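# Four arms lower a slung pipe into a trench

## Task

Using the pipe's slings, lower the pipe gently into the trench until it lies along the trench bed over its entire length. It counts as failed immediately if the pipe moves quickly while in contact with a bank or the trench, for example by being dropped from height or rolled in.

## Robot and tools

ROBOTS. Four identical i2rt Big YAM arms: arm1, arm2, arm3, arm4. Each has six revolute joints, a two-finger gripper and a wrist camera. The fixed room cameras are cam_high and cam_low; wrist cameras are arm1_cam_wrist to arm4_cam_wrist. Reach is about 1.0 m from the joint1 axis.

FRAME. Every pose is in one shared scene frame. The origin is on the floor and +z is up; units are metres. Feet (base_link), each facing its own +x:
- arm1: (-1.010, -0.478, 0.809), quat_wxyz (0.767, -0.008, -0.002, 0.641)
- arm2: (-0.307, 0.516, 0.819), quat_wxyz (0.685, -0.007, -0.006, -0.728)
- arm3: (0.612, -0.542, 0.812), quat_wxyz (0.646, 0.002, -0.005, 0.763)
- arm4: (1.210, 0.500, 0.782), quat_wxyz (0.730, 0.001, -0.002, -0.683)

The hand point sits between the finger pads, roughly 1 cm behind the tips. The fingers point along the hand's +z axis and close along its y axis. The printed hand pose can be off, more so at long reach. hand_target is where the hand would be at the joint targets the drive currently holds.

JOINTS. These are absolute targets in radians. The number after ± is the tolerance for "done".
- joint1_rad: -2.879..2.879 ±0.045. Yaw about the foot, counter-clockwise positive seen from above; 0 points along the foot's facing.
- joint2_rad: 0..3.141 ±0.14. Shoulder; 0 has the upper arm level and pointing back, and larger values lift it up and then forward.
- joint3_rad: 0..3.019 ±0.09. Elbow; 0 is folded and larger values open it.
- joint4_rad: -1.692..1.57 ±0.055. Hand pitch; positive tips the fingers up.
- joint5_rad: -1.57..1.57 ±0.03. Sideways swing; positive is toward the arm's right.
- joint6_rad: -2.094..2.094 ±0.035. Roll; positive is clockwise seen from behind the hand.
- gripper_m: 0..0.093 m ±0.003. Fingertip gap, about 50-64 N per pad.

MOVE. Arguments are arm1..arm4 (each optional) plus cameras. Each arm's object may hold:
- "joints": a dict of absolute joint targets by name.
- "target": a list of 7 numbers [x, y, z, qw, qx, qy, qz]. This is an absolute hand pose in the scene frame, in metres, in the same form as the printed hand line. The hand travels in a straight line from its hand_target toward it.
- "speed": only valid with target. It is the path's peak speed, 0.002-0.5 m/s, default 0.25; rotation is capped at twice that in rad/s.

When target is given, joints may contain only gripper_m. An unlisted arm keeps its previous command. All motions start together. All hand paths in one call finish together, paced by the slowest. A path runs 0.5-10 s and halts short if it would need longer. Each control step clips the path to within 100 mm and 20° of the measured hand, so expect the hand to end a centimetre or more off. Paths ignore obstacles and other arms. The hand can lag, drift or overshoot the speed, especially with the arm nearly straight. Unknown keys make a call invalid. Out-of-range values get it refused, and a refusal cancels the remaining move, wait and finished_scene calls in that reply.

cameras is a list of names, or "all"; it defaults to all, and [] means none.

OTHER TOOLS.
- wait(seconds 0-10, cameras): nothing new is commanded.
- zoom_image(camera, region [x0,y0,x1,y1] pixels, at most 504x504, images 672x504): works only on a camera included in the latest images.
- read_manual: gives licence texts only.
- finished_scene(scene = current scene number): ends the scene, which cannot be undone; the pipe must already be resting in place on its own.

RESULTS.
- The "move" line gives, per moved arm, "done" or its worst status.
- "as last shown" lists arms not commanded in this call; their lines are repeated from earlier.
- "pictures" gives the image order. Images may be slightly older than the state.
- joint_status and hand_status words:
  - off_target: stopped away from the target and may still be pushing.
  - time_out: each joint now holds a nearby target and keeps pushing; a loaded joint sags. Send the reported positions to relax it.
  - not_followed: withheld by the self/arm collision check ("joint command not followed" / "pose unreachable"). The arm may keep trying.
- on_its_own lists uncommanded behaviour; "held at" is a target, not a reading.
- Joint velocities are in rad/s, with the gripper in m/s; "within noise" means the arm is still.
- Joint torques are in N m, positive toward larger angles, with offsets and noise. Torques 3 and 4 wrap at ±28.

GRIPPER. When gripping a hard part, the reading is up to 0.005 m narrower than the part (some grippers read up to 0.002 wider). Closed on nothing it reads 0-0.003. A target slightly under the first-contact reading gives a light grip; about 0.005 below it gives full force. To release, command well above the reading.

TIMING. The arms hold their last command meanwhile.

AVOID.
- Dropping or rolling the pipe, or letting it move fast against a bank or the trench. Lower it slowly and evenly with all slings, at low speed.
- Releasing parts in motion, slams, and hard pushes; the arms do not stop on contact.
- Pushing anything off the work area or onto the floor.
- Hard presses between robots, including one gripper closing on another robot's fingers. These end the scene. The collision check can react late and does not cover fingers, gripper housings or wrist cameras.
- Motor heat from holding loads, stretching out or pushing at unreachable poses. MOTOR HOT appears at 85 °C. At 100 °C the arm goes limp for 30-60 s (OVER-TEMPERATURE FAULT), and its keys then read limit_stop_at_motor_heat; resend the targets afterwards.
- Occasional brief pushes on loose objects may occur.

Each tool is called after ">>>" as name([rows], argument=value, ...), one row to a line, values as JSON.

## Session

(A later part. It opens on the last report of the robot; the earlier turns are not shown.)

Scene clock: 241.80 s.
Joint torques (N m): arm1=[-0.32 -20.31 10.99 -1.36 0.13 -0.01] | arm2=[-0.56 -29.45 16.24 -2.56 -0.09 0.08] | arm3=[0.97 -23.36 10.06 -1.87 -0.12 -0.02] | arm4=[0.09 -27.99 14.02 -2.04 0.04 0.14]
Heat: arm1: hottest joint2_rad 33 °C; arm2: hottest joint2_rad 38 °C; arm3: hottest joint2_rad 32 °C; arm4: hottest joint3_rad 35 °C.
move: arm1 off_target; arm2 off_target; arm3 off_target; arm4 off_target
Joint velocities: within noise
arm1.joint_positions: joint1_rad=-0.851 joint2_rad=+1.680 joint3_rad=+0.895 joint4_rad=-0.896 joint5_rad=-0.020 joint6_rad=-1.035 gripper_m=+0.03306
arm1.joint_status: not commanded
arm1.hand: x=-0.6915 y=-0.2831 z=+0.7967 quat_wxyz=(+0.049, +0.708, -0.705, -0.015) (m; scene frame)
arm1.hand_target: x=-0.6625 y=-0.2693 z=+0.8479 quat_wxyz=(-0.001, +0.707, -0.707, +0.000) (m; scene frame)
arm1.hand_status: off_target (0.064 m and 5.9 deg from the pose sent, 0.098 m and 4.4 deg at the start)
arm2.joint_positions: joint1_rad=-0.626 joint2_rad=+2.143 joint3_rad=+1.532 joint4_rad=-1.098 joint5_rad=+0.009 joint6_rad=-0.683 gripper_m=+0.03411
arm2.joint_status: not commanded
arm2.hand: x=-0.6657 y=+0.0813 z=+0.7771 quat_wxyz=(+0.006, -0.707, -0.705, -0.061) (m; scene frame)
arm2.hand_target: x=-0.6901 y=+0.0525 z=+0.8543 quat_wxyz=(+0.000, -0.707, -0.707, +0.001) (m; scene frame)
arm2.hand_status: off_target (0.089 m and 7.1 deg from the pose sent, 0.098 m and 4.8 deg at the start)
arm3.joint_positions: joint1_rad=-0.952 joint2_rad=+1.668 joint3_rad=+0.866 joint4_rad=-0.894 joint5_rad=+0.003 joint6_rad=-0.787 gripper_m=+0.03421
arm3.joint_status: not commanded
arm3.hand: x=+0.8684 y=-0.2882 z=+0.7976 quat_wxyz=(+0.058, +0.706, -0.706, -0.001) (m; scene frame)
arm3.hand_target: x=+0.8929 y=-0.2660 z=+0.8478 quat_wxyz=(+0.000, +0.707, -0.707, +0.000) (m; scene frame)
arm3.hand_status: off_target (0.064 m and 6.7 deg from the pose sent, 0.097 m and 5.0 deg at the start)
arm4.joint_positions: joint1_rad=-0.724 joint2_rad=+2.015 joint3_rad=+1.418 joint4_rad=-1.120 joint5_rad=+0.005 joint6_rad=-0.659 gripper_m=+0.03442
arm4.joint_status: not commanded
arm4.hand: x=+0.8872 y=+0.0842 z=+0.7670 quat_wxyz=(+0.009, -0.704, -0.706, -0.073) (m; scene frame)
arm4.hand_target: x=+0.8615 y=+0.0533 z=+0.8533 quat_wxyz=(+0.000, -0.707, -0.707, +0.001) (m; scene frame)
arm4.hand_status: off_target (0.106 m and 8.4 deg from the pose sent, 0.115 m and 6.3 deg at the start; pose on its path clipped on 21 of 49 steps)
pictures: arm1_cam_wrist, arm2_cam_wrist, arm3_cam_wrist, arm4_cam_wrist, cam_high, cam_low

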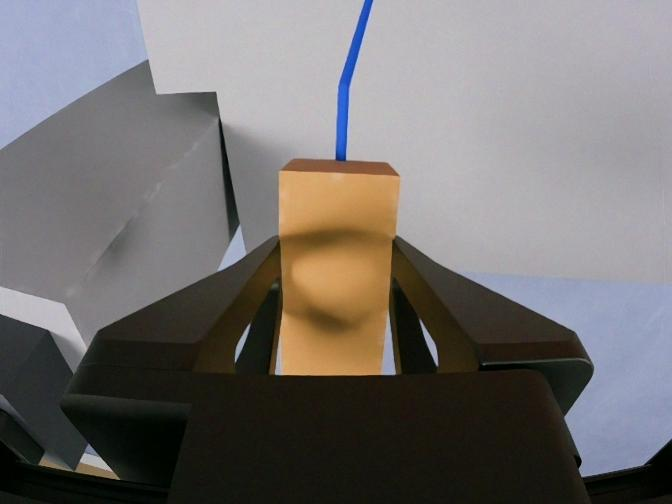

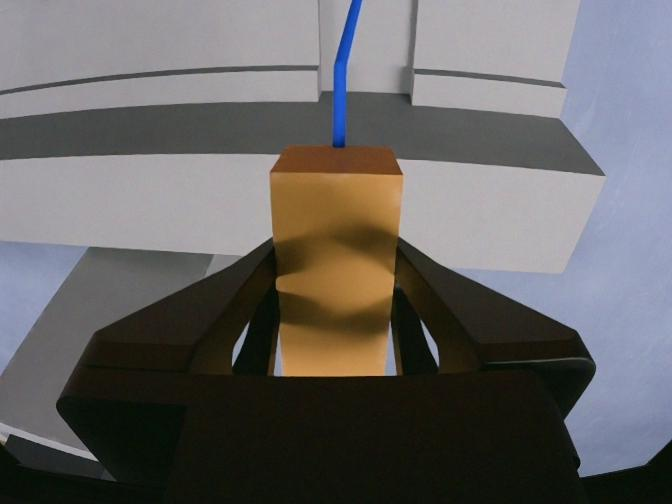

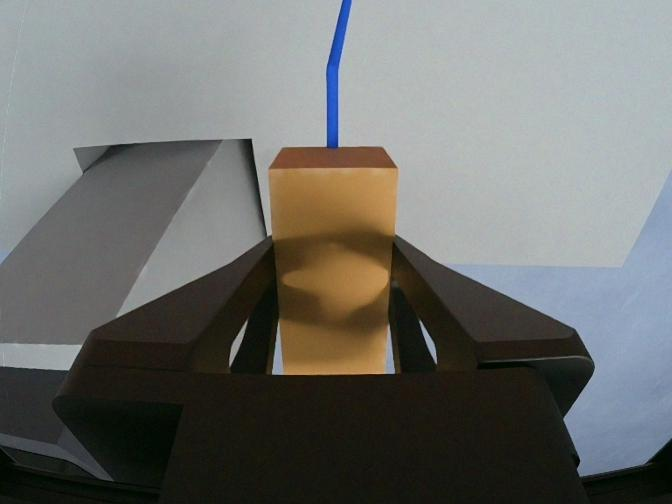

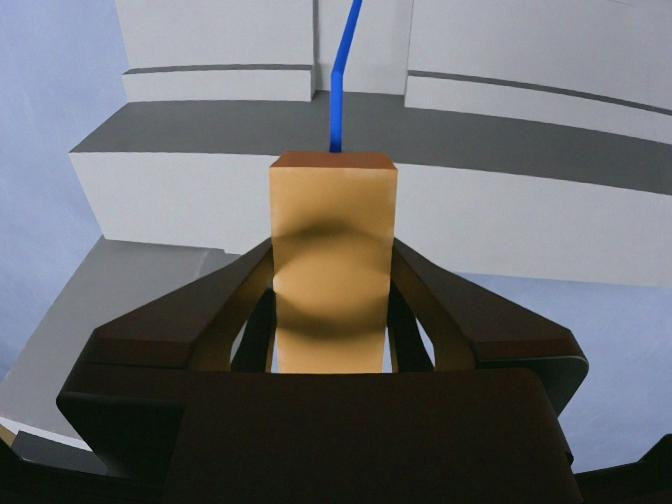

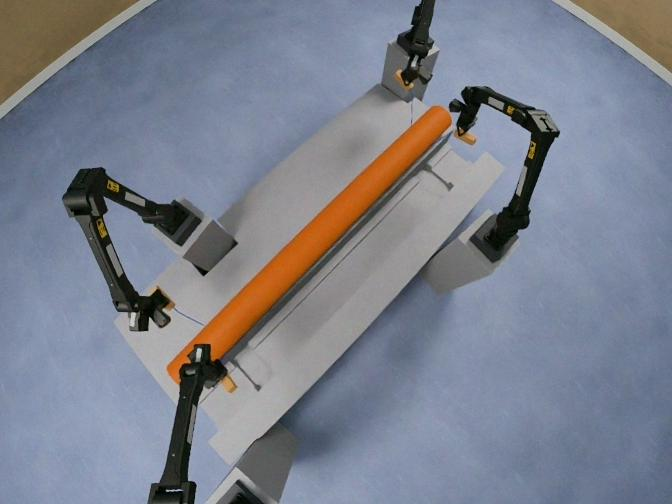

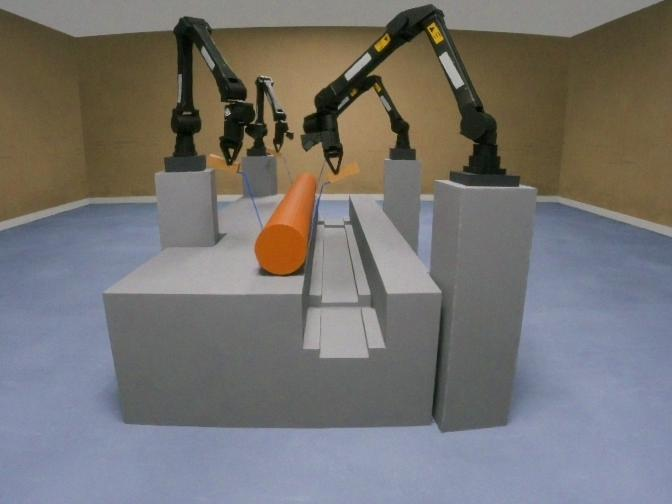

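>>> move(arm1={"target": [-0.660, -0.262, 0.88, 0, 0.7071, -0.7071, 0], "speed": 0.04}, arm2={"target": [-0.694, 0.060, 0.885, 0, 0.7071, 0.7071, 0], "speed": 0.04}, arm3={"target": [0.895, -0.258, 0.88, 0, 0.7071, -0.7071, 0], "speed": 0.04}, arm4={"target": [0.855, 0.060, 0.89, 0, 0.7071, 0.7071, 0], "speed": 0.04})

>>> zoom_image(camera="cam_low", region=[190, 150, 390, 300])

Scene clock: 256.93 s.
Joint torques (N m): arm1=[-0.97 -19.96 12.25 -1.57 0.13 -0.01] | arm2=[-1.44 -32.91 13.78 -2.66 -0.08 -0.04] | arm3=[1.03 -23.71 11.11 -1.85 -0.11 -0.02] | arm4=[-0.67 -31.56 10.09 -1.69 0.05 0.01]
Heat: arm1: hottest joint2_rad 33 °C; arm2: hottest joint2_rad 42 °C; arm3: hottest joint2_rad 34 °C; arm4: hottest joint3_rad 37 °C.
move: arm1 off_target; arm2 off_target; arm3 off_target; arm4 off_target
Joint velocities: within noise
arm1.joint_positions: joint1_rad=-0.841 joint2_rad=+1.641 joint3_rad=+0.931 joint4_rad=-0.981 joint5_rad=-0.020 joint6_rad=-1.024 gripper_m=+0.03306
arm1.joint_status: not commanded
arm1.hand: x=-0.6916 y=-0.2782 z=+0.8220 quat_wxyz=(+0.055, +0.707, -0.705, -0.016) (m; scene frame)
arm1.hand_target: x=-0.6631 y=-0.2638 z=+0.8778 quat_wxyz=(+0.000, +0.707, -0.707, +0.000) (m; scene frame)
arm1.hand_status: off_target (0.068 m and 6.5 deg from the pose sent, 0.092 m and 5.9 deg at the start)
arm2.joint_positions: joint1_rad=-0.626 joint2_rad=+2.135 joint3_rad=+1.532 joint4_rad=-1.116 joint5_rad=+0.010 joint6_rad=-0.682 gripper_m=+0.03411
arm2.joint_status: not commanded
arm2.hand: x=-0.6640 y=+0.0840 z=+0.7821 quat_wxyz=(+0.007, -0.707, -0.704, -0.066) (m; scene frame)
arm2.hand_target: x=-0.6877 y=+0.0662 z=+0.8717 quat_wxyz=(+0.001, -0.707, -0.707, +0.000) (m; scene frame)
arm2.hand_status: off_target (0.110 m and 7.7 deg from the pose sent, 0.113 m and 7.1 deg at the start; pose on its path clipped on 31 of 45 steps)
arm3.joint_positions: joint1_rad=-0.942 joint2_rad=+1.633 joint3_rad=+0.905 joint4_rad=-0.980 joint5_rad=+0.003 joint6_rad=-0.775 gripper_m=+0.03421
arm3.joint_status: not commanded
arm3.hand: x=+0.8681 y=-0.2835 z=+0.8216 quat_wxyz=(+0.064, +0.705, -0.706, +0.000) (m; scene frame)
arm3.hand_target: x=+0.8924 y=-0.2605 z=+0.8777 quat_wxyz=(+0.000, +0.707, -0.707, +0.000) (m; scene frame)
arm3.hand_status: off_target (0.069 m and 7.4 deg from the pose sent, 0.092 m and 6.7 deg at the start)
arm4.joint_positions: joint1_rad=-0.723 joint2_rad=+2.015 joint3_rad=+1.418 joint4_rad=-1.120 joint5_rad=+0.006 joint6_rad=-0.659 gripper_m=+0.03442
arm4.joint_status: not commanded
arm4.hand: x=+0.8873 y=+0.0841 z=+0.7670 quat_wxyz=(+0.010, -0.704, -0.706, -0.072) (m; scene frame)
arm4.hand_target: x=+0.8658 y=+0.0695 z=+0.8566 quat_wxyz=(+0.001, -0.707, -0.707, +0.000) (m; scene frame)
arm4.hand_status: off_target (0.129 m and 8.4 deg from the pose sent, 0.130 m and 8.4 deg at the start; pose on its path clipped on 41 of 45 steps)
pictures: arm1_cam_wrist, arm2_cam_wrist, arm3_cam_wrist, arm4_cam_wrist, cam_high, cam_low

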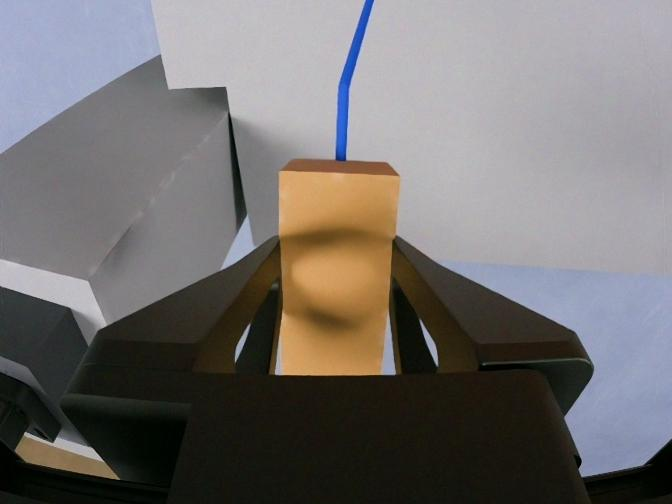

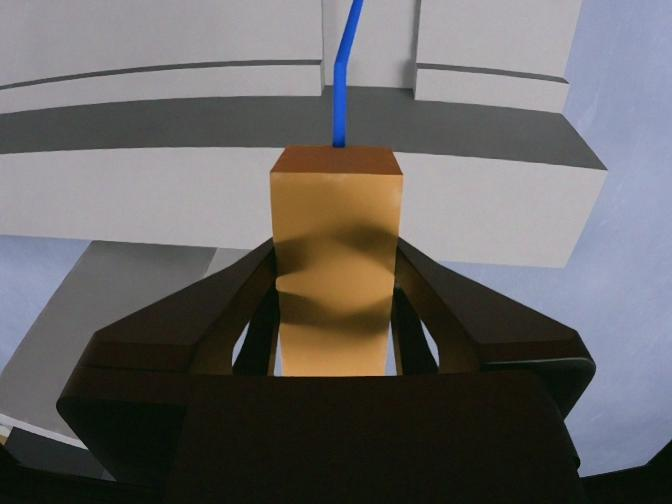

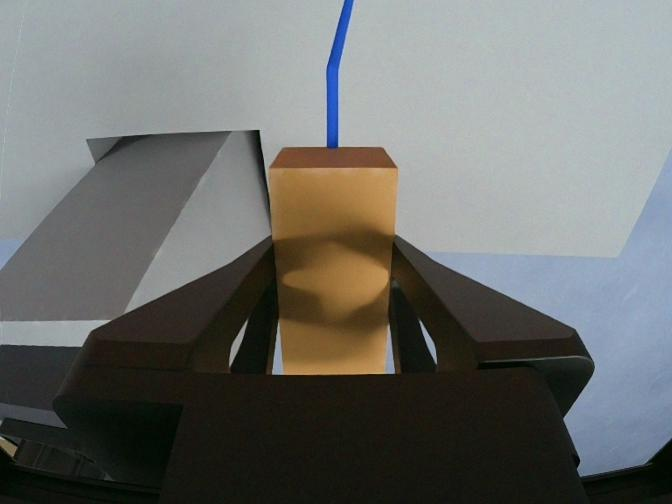

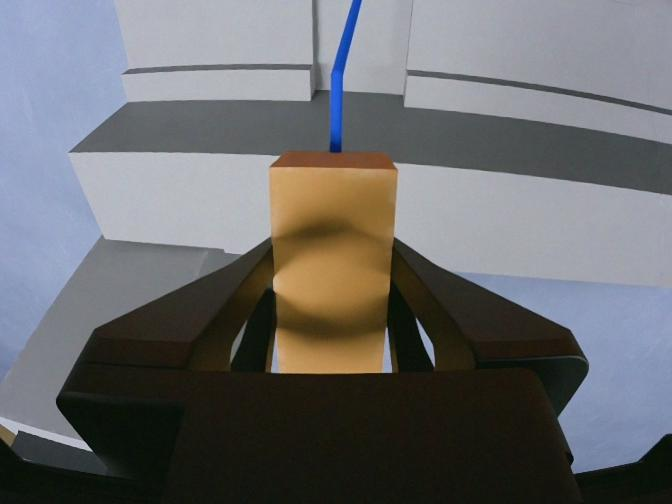

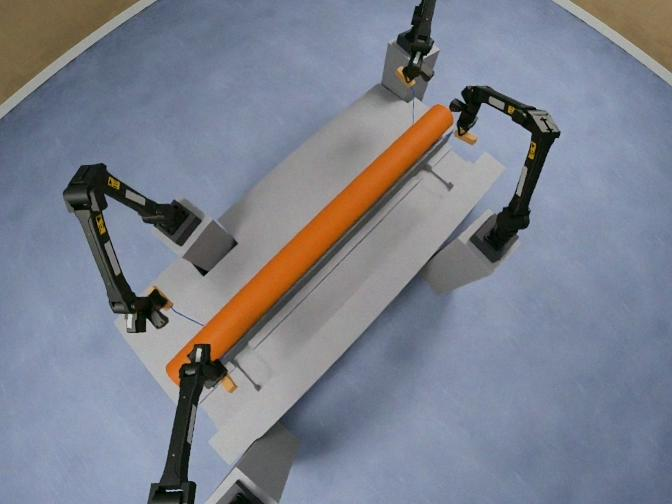

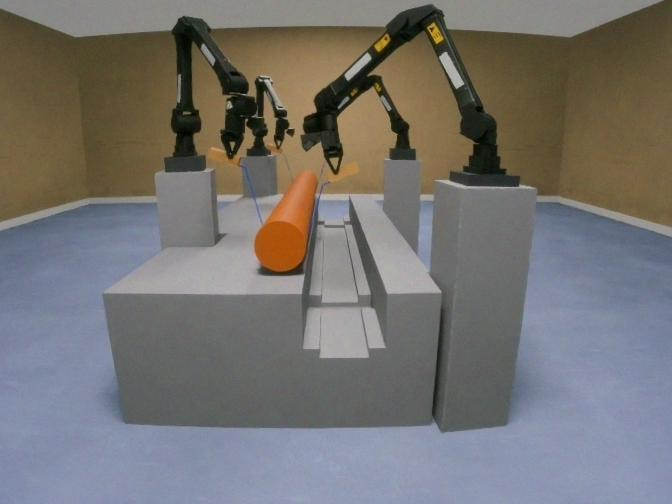

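Scaled by 2.520.

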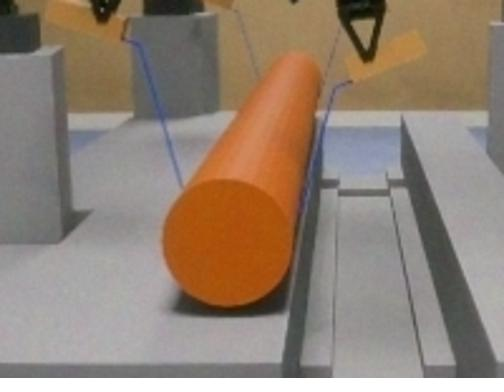

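>>> move(arm1={"target": [-0.657, -0.175, 0.90, 0, 0.7071, -0.7071, 0], "speed": 0.05}, arm2={"target": [-0.694, 0.155, 0.885, 0, 0.7071, 0.7071, 0], "speed": 0.05}, arm3={"target": [0.895, -0.170, 0.90, 0, 0.7071, -0.7071, 0], "speed": 0.05}, arm4={"target": [0.860, 0.155, 0.89, 0, 0.7071, 0.7071, 0], "speed": 0.05})

>>> zoom_image(camera="cam_low", region=[190, 150, 390, 300])

Scene clock: 264.87 s.
Joint torques (N m): arm1=[-1.49 -19.14 14 -1.44 0.12 -0.01] | arm2=[-2.73 -28.81 10.3 -1.29 -0.17 -0.09] | arm3=[0.73 -24 12.38 -1.78 -0.12 0.03] | arm4=[-1.03 -28.51 8.95 -1.7 -0.05 -0.12]
Heat: arm1: hottest joint3_rad 36 °C; arm2: hottest joint2_rad 42 °C; arm3: hottest joint2_rad 34 °C; arm4: hottest joint3_rad 37 °C.
move: arm1 off_target; arm2 off_target; arm3 off_target; arm4 off_target
Joint velocities: within noise
arm1.joint_positions: joint1_rad=-0.682 joint2_rad=+1.699 joint3_rad=+1.099 joint4_rad=-1.071 joint5_rad=-0.020 joint6_rad=-0.872 gripper_m=+0.03306
arm1.joint_status: not commanded
arm1.hand: x=-0.6882 y=-0.1962 z=+0.8481 quat_wxyz=(+0.047, +0.710, -0.703, -0.006) (m; scene frame)
arm1.hand_target: x=-0.6601 y=-0.1776 z=+0.8998 quat_wxyz=(-0.001, +0.707, -0.707, +0.000) (m; scene frame)
arm1.hand_status: off_target (0.064 m and 5.5 deg from the pose sent, 0.134 m and 6.5 deg at the start)
arm2.joint_positions: joint1_rad=-0.724 joint2_rad=+1.957 joint3_rad=+1.352 joint4_rad=-1.093 joint5_rad=+0.015 joint6_rad=-0.795 gripper_m=+0.03411
arm2.joint_status: not commanded
arm2.hand: x=-0.6701 y=+0.1574 z=+0.8207 quat_wxyz=(+0.002, -0.702, -0.710, -0.057) (m; scene frame)
arm2.hand_target: x=-0.6920 y=+0.1565 z=+0.8819 quat_wxyz=(+0.001, -0.707, -0.707, +0.000) (m; scene frame)
arm2.hand_status: off_target (0.069 m and 6.6 deg from the pose sent, 0.129 m and 7.6 deg at the start)
arm3.joint_positions: joint1_rad=-0.808 joint2_rad=+1.734 joint3_rad=+1.120 joint4_rad=-1.075 joint5_rad=+0.002 joint6_rad=-0.648 gripper_m=+0.03421
arm3.joint_status: not commanded
arm3.hand: x=+0.8722 y=-0.1962 z=+0.8450 quat_wxyz=(+0.054, +0.708, -0.704, +0.007) (m; scene frame)
arm3.hand_target: x=+0.8928 y=-0.1729 z=+0.8994 quat_wxyz=(-0.001, +0.707, -0.707, +0.000) (m; scene frame)
arm3.hand_status: off_target (0.065 m and 6.3 deg from the pose sent, 0.141 m and 7.4 deg at the start)
arm4.joint_positions: joint1_rad=-0.830 joint2_rad=+1.832 joint3_rad=+1.259 joint4_rad=-1.123 joint5_rad=+0.010 joint6_rad=-0.763 gripper_m=+0.03442
arm4.joint_status: not commanded
arm4.hand: x=+0.8791 y=+0.1581 z=+0.8093 quat_wxyz=(+0.004, -0.706, -0.706, -0.063) (m; scene frame)
arm4.hand_target: x=+0.8627 y=+0.1568 z=+0.8840 quat_wxyz=(+0.001, -0.707, -0.707, +0.000) (m; scene frame)
arm4.hand_status: off_target (0.083 m and 7.2 deg from the pose sent, 0.145 m and 8.4 deg at the start)
pictures: arm1_cam_wrist, arm2_cam_wrist, arm3_cam_wrist, arm4_cam_wrist, cam_high, cam_low

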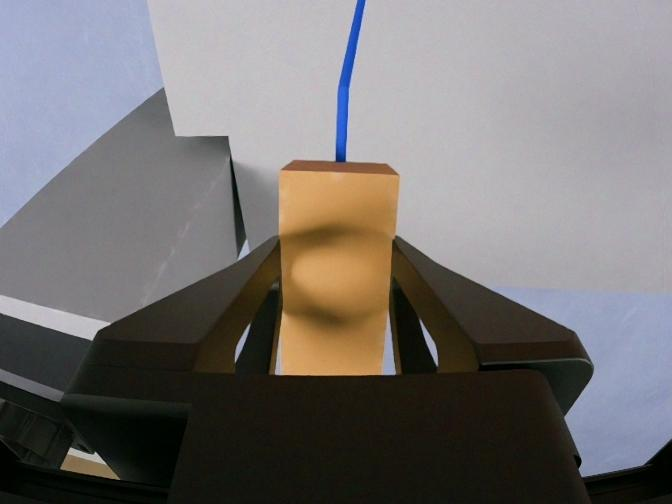

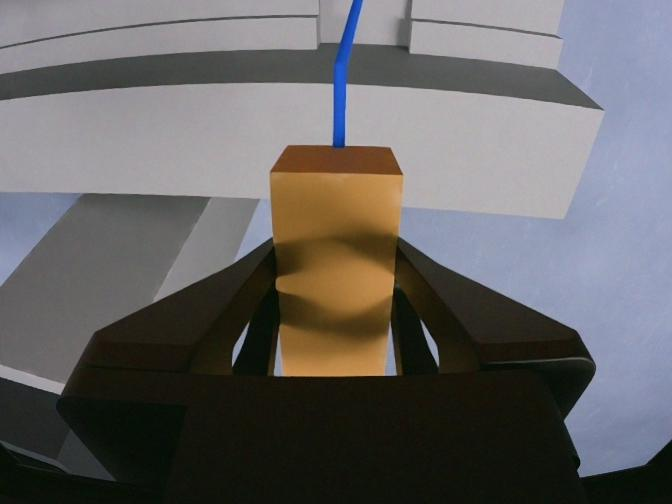

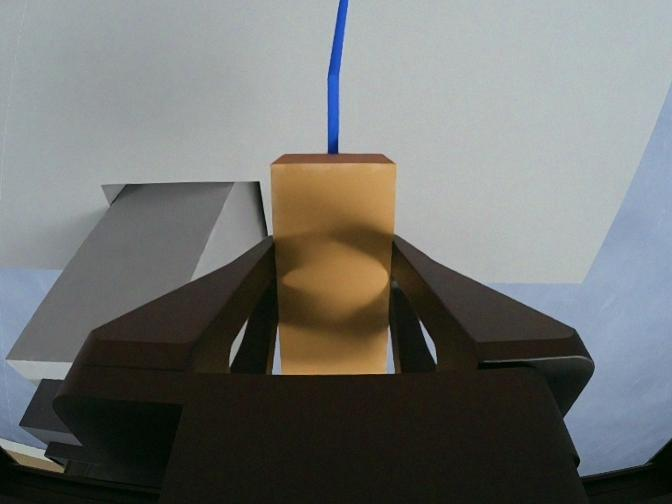

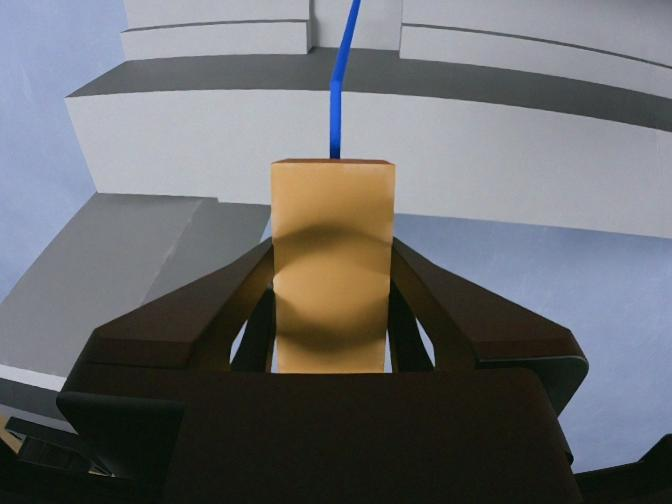

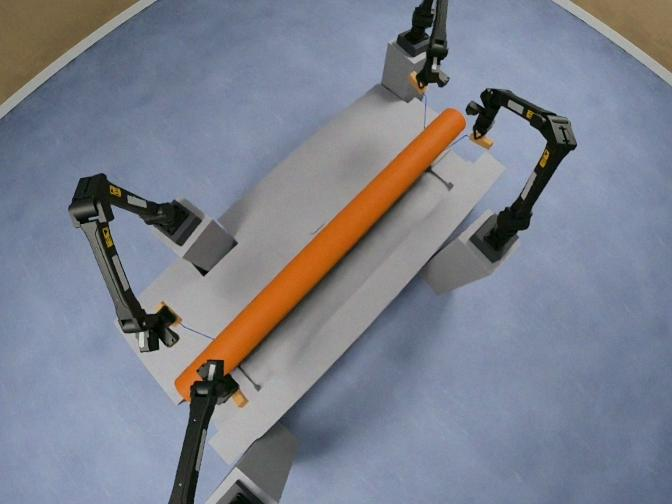

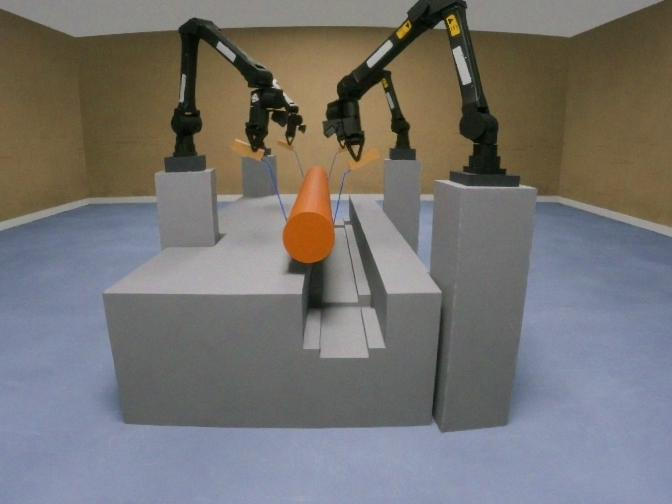

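Scaled by 2.520.

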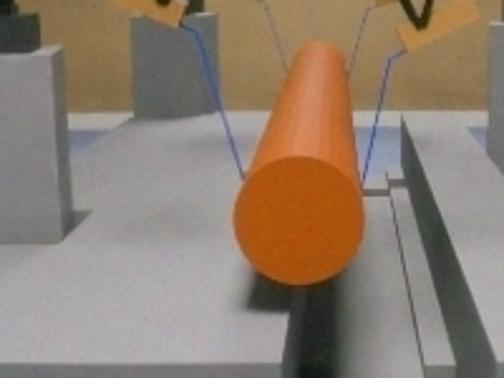

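>>> move(arm1={"target": [-0.657, -0.055, 0.91, 0, 0.7071, -0.7071, 0], "speed": 0.06}, arm2={"target": [-0.694, 0.278, 0.87, 0, 0.7071, 0.7071, 0], "speed": 0.06}, arm3={"target": [0.895, -0.050, 0.91, 0, 0.7071, -0.7071, 0], "speed": 0.06}, arm4={"target": [0.860, 0.278, 0.875, 0, 0.7071, 0.7071, 0], "speed": 0.06})

>>> zoom_image(camera="cam_low", region=[230, 130, 430, 370])

Scene clock: 272.53 s.
Joint torques (N m): arm1=[-1.85 -24.23 14.65 -1.51 0.14 -0.01] | arm2=[-2.78 -23.65 9.72 -1.05 -0.04 -0.06] | arm3=[0.56 -30.45 12.93 -1.88 -0.1 0.03] | arm4=[-1.2 -22.89 8.8 -0.79 0.1 -0.13]
Heat: arm1: hottest joint3_rad 39 °C; arm2: hottest joint2_rad 41 °C; arm3: hottest joint2_rad 34 °C; arm4: hottest joint3_rad 38 °C.
move: arm1 off_target; arm2 off_target; arm3 off_target; arm4 off_target
Joint velocities: within noise
arm1.joint_positions: joint1_rad=-0.513 joint2_rad=+1.904 joint3_rad=+1.386 joint4_rad=-1.168 joint5_rad=-0.020 joint6_rad=-0.705 gripper_m=+0.03306
arm1.joint_status: not commanded
arm1.hand: x=-0.6859 y=-0.0803 z=+0.8426 quat_wxyz=(+0.057, +0.710, -0.702, +0.003) (m; scene frame)
arm1.hand_target: x=-0.6605 y=-0.0593 z=+0.9097 quat_wxyz=(-0.001, +0.707, -0.707, +0.000) (m; scene frame)
arm1.hand_status: off_target (0.078 m and 6.5 deg from the pose sent, 0.157 m and 5.5 deg at the start)
arm2.joint_positions: joint1_rad=-0.921 joint2_rad=+1.784 joint3_rad=+1.096 joint4_rad=-0.994 joint5_rad=+0.013 joint6_rad=-0.994 gripper_m=+0.03411
arm2.joint_status: not commanded
arm2.hand: x=-0.6711 y=+0.2764 z=+0.8235 quat_wxyz=(-0.010, -0.702, -0.711, -0.049) (m; scene frame)
arm2.hand_target: x=-0.6925 y=+0.2786 z=+0.8681 quat_wxyz=(+0.001, -0.707, -0.707, +0.000) (m; scene frame)
arm2.hand_status: off_target (0.052 m and 5.8 deg from the pose sent, 0.133 m and 6.6 deg at the start)
arm3.joint_positions: joint1_rad=-0.678 joint2_rad=+1.977 joint3_rad=+1.463 joint4_rad=-1.193 joint5_rad=+0.001 joint6_rad=-0.521 gripper_m=+0.03421
arm3.joint_status: not commanded
arm3.hand: x=+0.8741 y=-0.0785 z=+0.8375 quat_wxyz=(+0.061, +0.709, -0.703, +0.016) (m; scene frame)
arm3.hand_target: x=+0.8923 y=-0.0546 z=+0.9090 quat_wxyz=(-0.001, +0.707, -0.707, +0.000) (m; scene frame)
arm3.hand_status: off_target (0.081 m and 7.2 deg from the pose sent, 0.162 m and 6.3 deg at the start)
arm4.joint_positions: joint1_rad=-1.044 joint2_rad=+1.639 joint3_rad=+1.012 joint4_rad=-1.072 joint5_rad=+0.005 joint6_rad=-0.975 gripper_m=+0.03442
arm4.joint_status: not commanded
arm4.hand: x=+0.8827 y=+0.2812 z=+0.8167 quat_wxyz=(-0.012, -0.707, -0.705, -0.064) (m; scene frame)
arm4.hand_target: x=+0.8623 y=+0.2790 z=+0.8716 quat_wxyz=(+0.002, -0.707, -0.707, -0.001) (m; scene frame)
arm4.hand_status: off_target (0.063 m and 7.5 deg from the pose sent, 0.138 m and 7.2 deg at the start)
pictures: arm1_cam_wrist, arm2_cam_wrist, arm3_cam_wrist, arm4_cam_wrist, cam_high, cam_low

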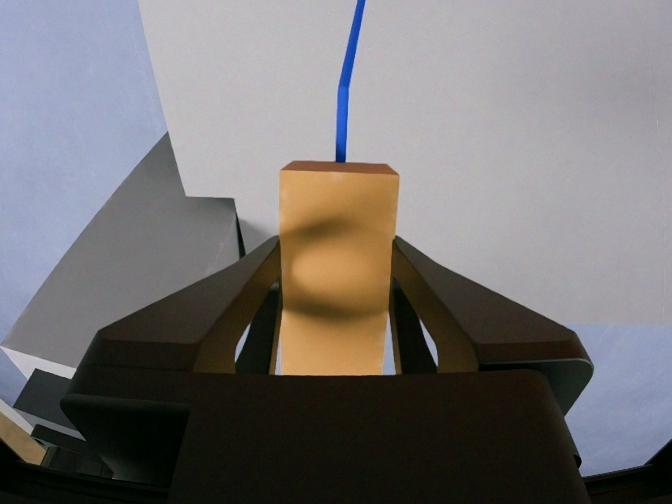

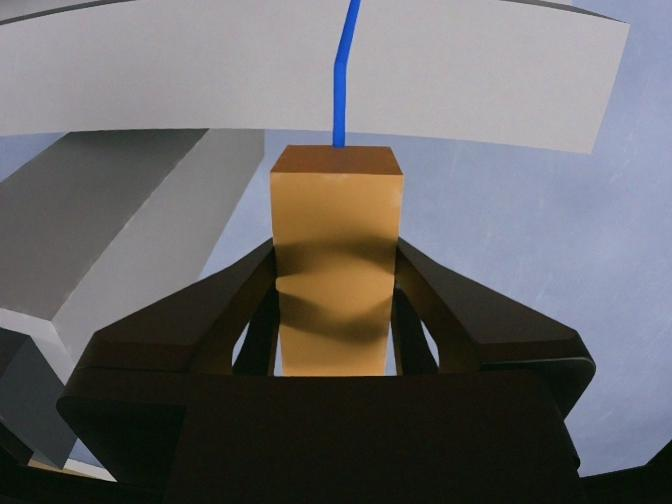

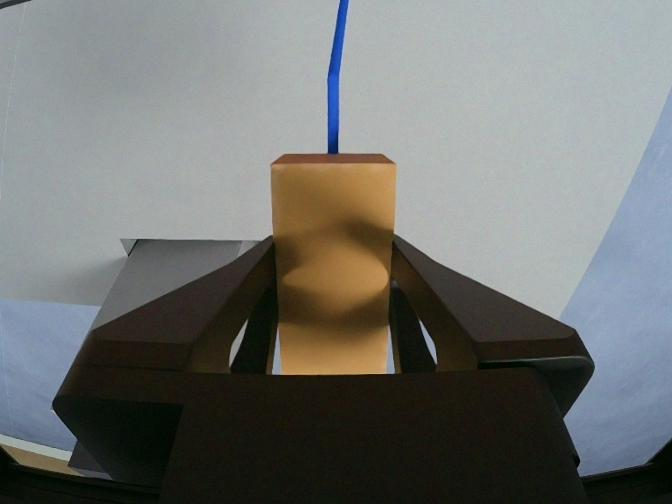

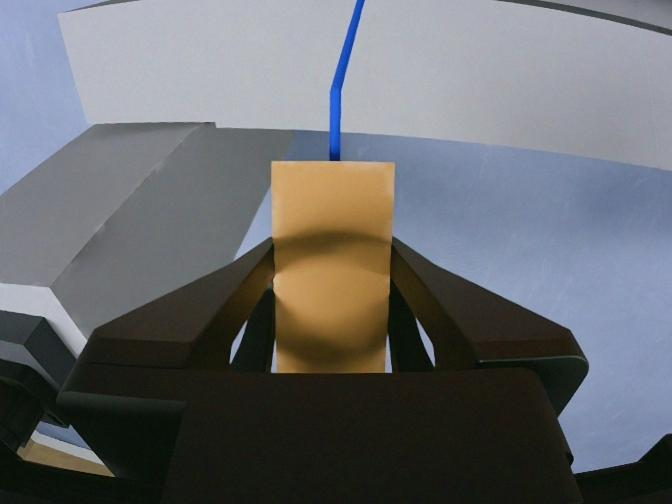

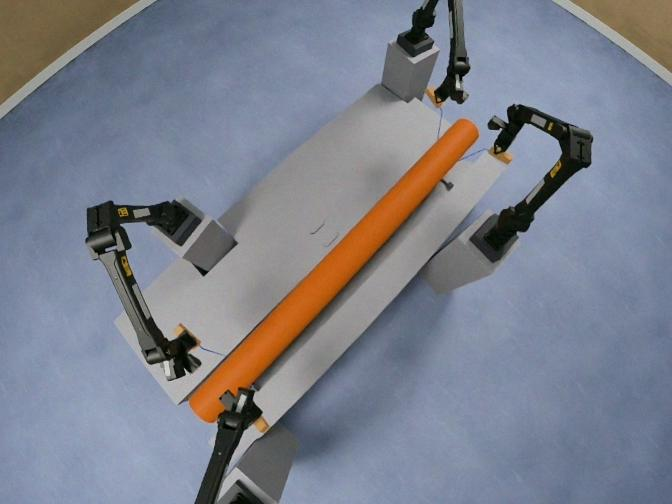

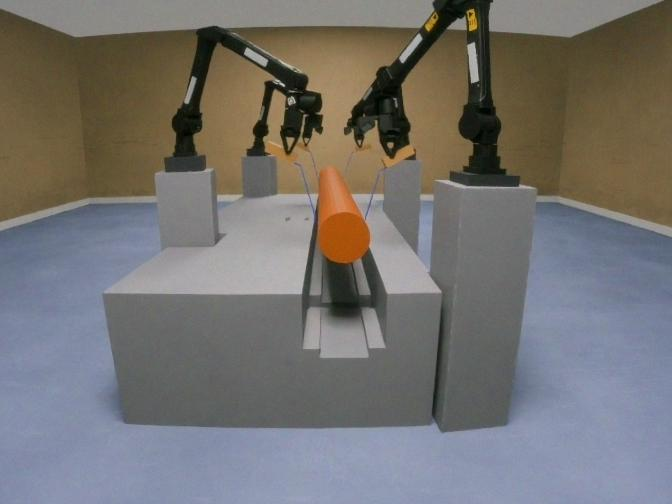

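Scaled by 2.100.

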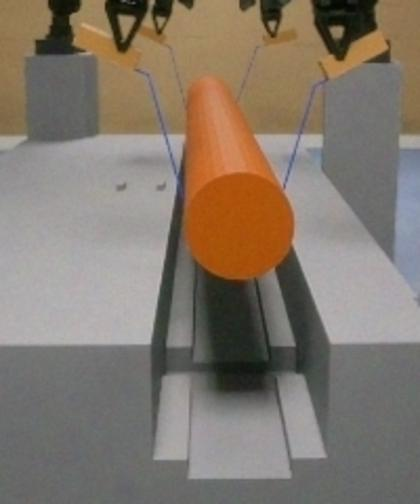

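>>> move(arm1={"target": [-0.650, -0.047, 0.835, 0, 0.7071, -0.7071, 0], "speed": 0.05}, arm2={"target": [-0.698, 0.292, 0.81, 0, 0.7071, 0.7071, 0], "speed": 0.05}, arm3={"target": [0.897, -0.049, 0.84, 0, 0.7071, -0.7071, 0], "speed": 0.05}, arm4={"target": [0.856, 0.287, 0.82, 0, 0.7071, 0.7071, 0], "speed": 0.05})

>>> zoom_image(camera="cam_low", region=[230, 130, 430, 370])

Scene clock: 287.40 s.
Joint torques (N m): arm1=[-1.67 -25.58 10.99 -0.29 0.14 0.02] | arm2=[-3.25 -20.95 8.83 -1.01 -0.07 -0.04] | arm3=[0.44 -31.79 8.57 -0.77 -0.1 0] | arm4=[-1.49 -19.72 8.1 -0.55 0.04 -0.11]
Heat: arm1: hottest joint3_rad 46 °C; arm2: hottest joint3_rad 40 °C; arm3: hottest joint3_rad 37 °C; arm4: hottest joint3_rad 38 °C.
move: arm1 off_target; arm2 off_target; arm3 off_target; arm4 off_target
Joint velocities: within noise
arm1.joint_positions: joint1_rad=-0.513 joint2_rad=+2.020 joint3_rad=+1.386 joint4_rad=-1.047 joint5_rad=-0.020 joint6_rad=-0.704 gripper_m=+0.03306
arm1.joint_status: not commanded
arm1.hand: x=-0.6757 y=-0.0695 z=+0.7811 quat_wxyz=(+0.054, +0.710, -0.702, +0.003) (m; scene frame)
arm1.hand_target: x=-0.6520 y=-0.0495 z=+0.8349 quat_wxyz=(+0.000, +0.707, -0.707, +0.000) (m; scene frame)
arm1.hand_status: off_target (0.064 m and 6.2 deg from the pose sent, 0.050 m and 6.5 deg at the start)
arm2.joint_positions: joint1_rad=-0.948 joint2_rad=+1.845 joint3_rad=+1.032 joint4_rad=-0.843 joint5_rad=+0.014 joint6_rad=-1.030 gripper_m=+0.03411
arm2.joint_status: not commanded
arm2.hand: x=-0.6735 y=+0.2882 z=+0.7782 quat_wxyz=(-0.009, -0.699, -0.714, -0.036) (m; scene frame)
arm2.hand_target: x=-0.6971 y=+0.2925 z=+0.8092 quat_wxyz=(+0.001, -0.707, -0.707, +0.000) (m; scene frame)
arm2.hand_status: off_target (0.040 m and 4.5 deg from the pose sent, 0.034 m and 5.8 deg at the start)
arm3.joint_positions: joint1_rad=-0.678 joint2_rad=+2.068 joint3_rad=+1.450 joint4_rad=-1.065 joint5_rad=+0.001 joint6_rad=-0.520 gripper_m=+0.03421
arm3.joint_status: not commanded
arm3.hand: x=+0.8805 y=-0.0670 z=+0.7828 quat_wxyz=(+0.050, +0.709, -0.704, +0.013) (m; scene frame)
arm3.hand_target: x=+0.8958 y=-0.0510 z=+0.8385 quat_wxyz=(+0.000, +0.707, -0.707, +0.000) (m; scene frame)
arm3.hand_status: off_target (0.062 m and 5.9 deg from the pose sent, 0.037 m and 7.2 deg at the start)
arm4.joint_positions: joint1_rad=-1.063 joint2_rad=+1.681 joint3_rad=+0.944 joint4_rad=-0.931 joint5_rad=+0.006 joint6_rad=-1.002 gripper_m=+0.03442
arm4.joint_status: not commanded
arm4.hand: x=+0.8813 y=+0.2894 z=+0.7793 quat_wxyz=(-0.010, -0.704, -0.708, -0.049) (m; scene frame)
arm4.hand_target: x=+0.8574 y=+0.2876 z=+0.8187 quat_wxyz=(+0.001, -0.707, -0.707, +0.000) (m; scene frame)
arm4.hand_status: off_target (0.048 m and 5.7 deg from the pose sent, 0.027 m and 7.5 deg at the start)
pictures: arm1_cam_wrist, arm2_cam_wrist, arm3_cam_wrist, arm4_cam_wrist, cam_high, cam_low

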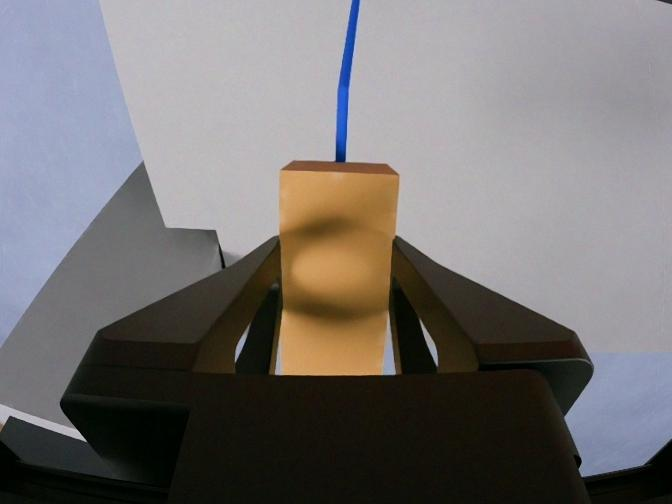

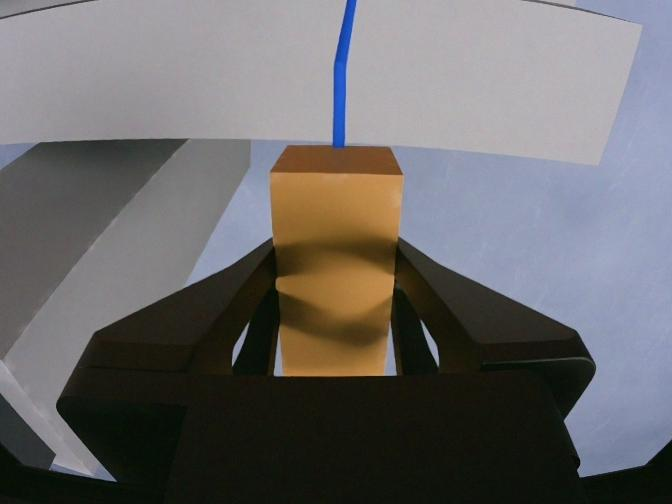

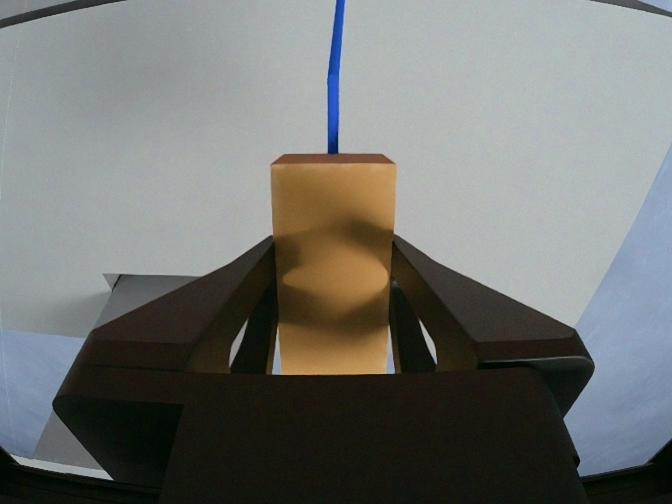

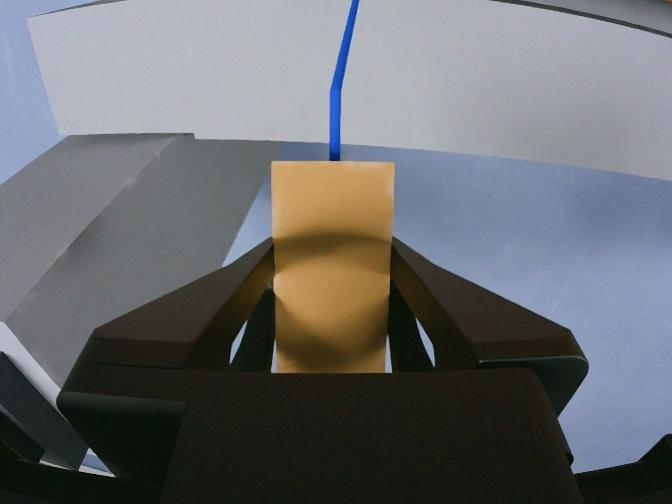

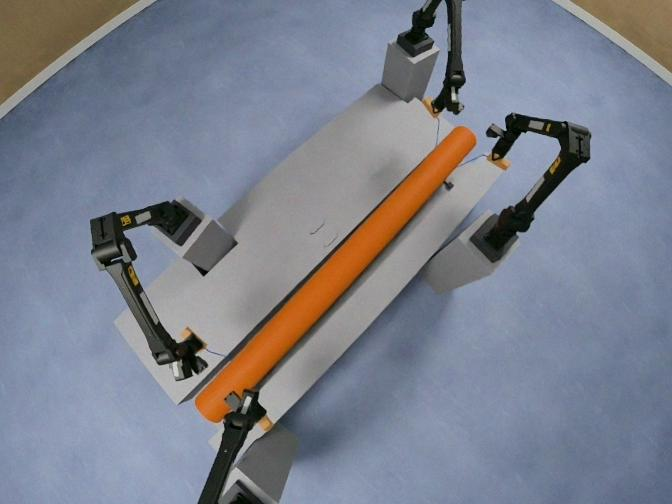

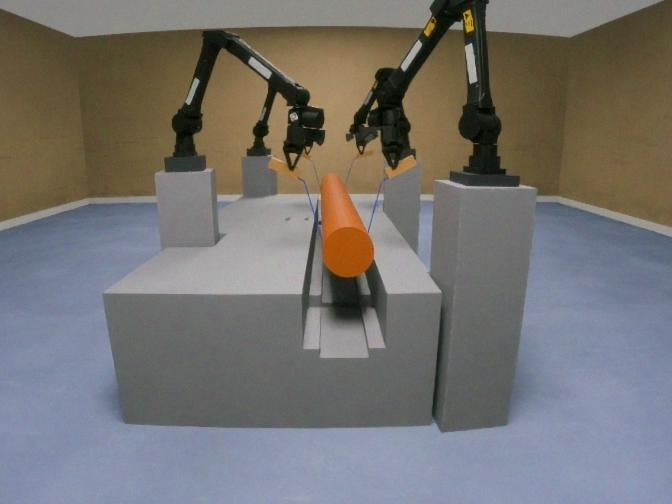

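Scaled by 2.100.

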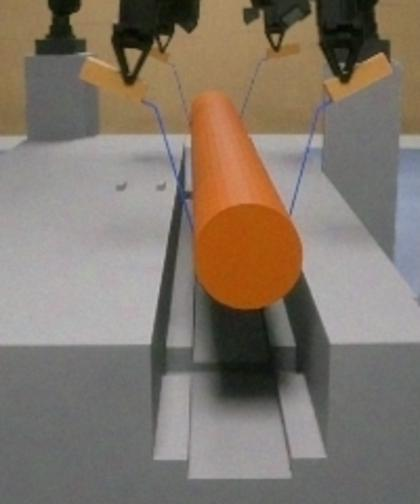

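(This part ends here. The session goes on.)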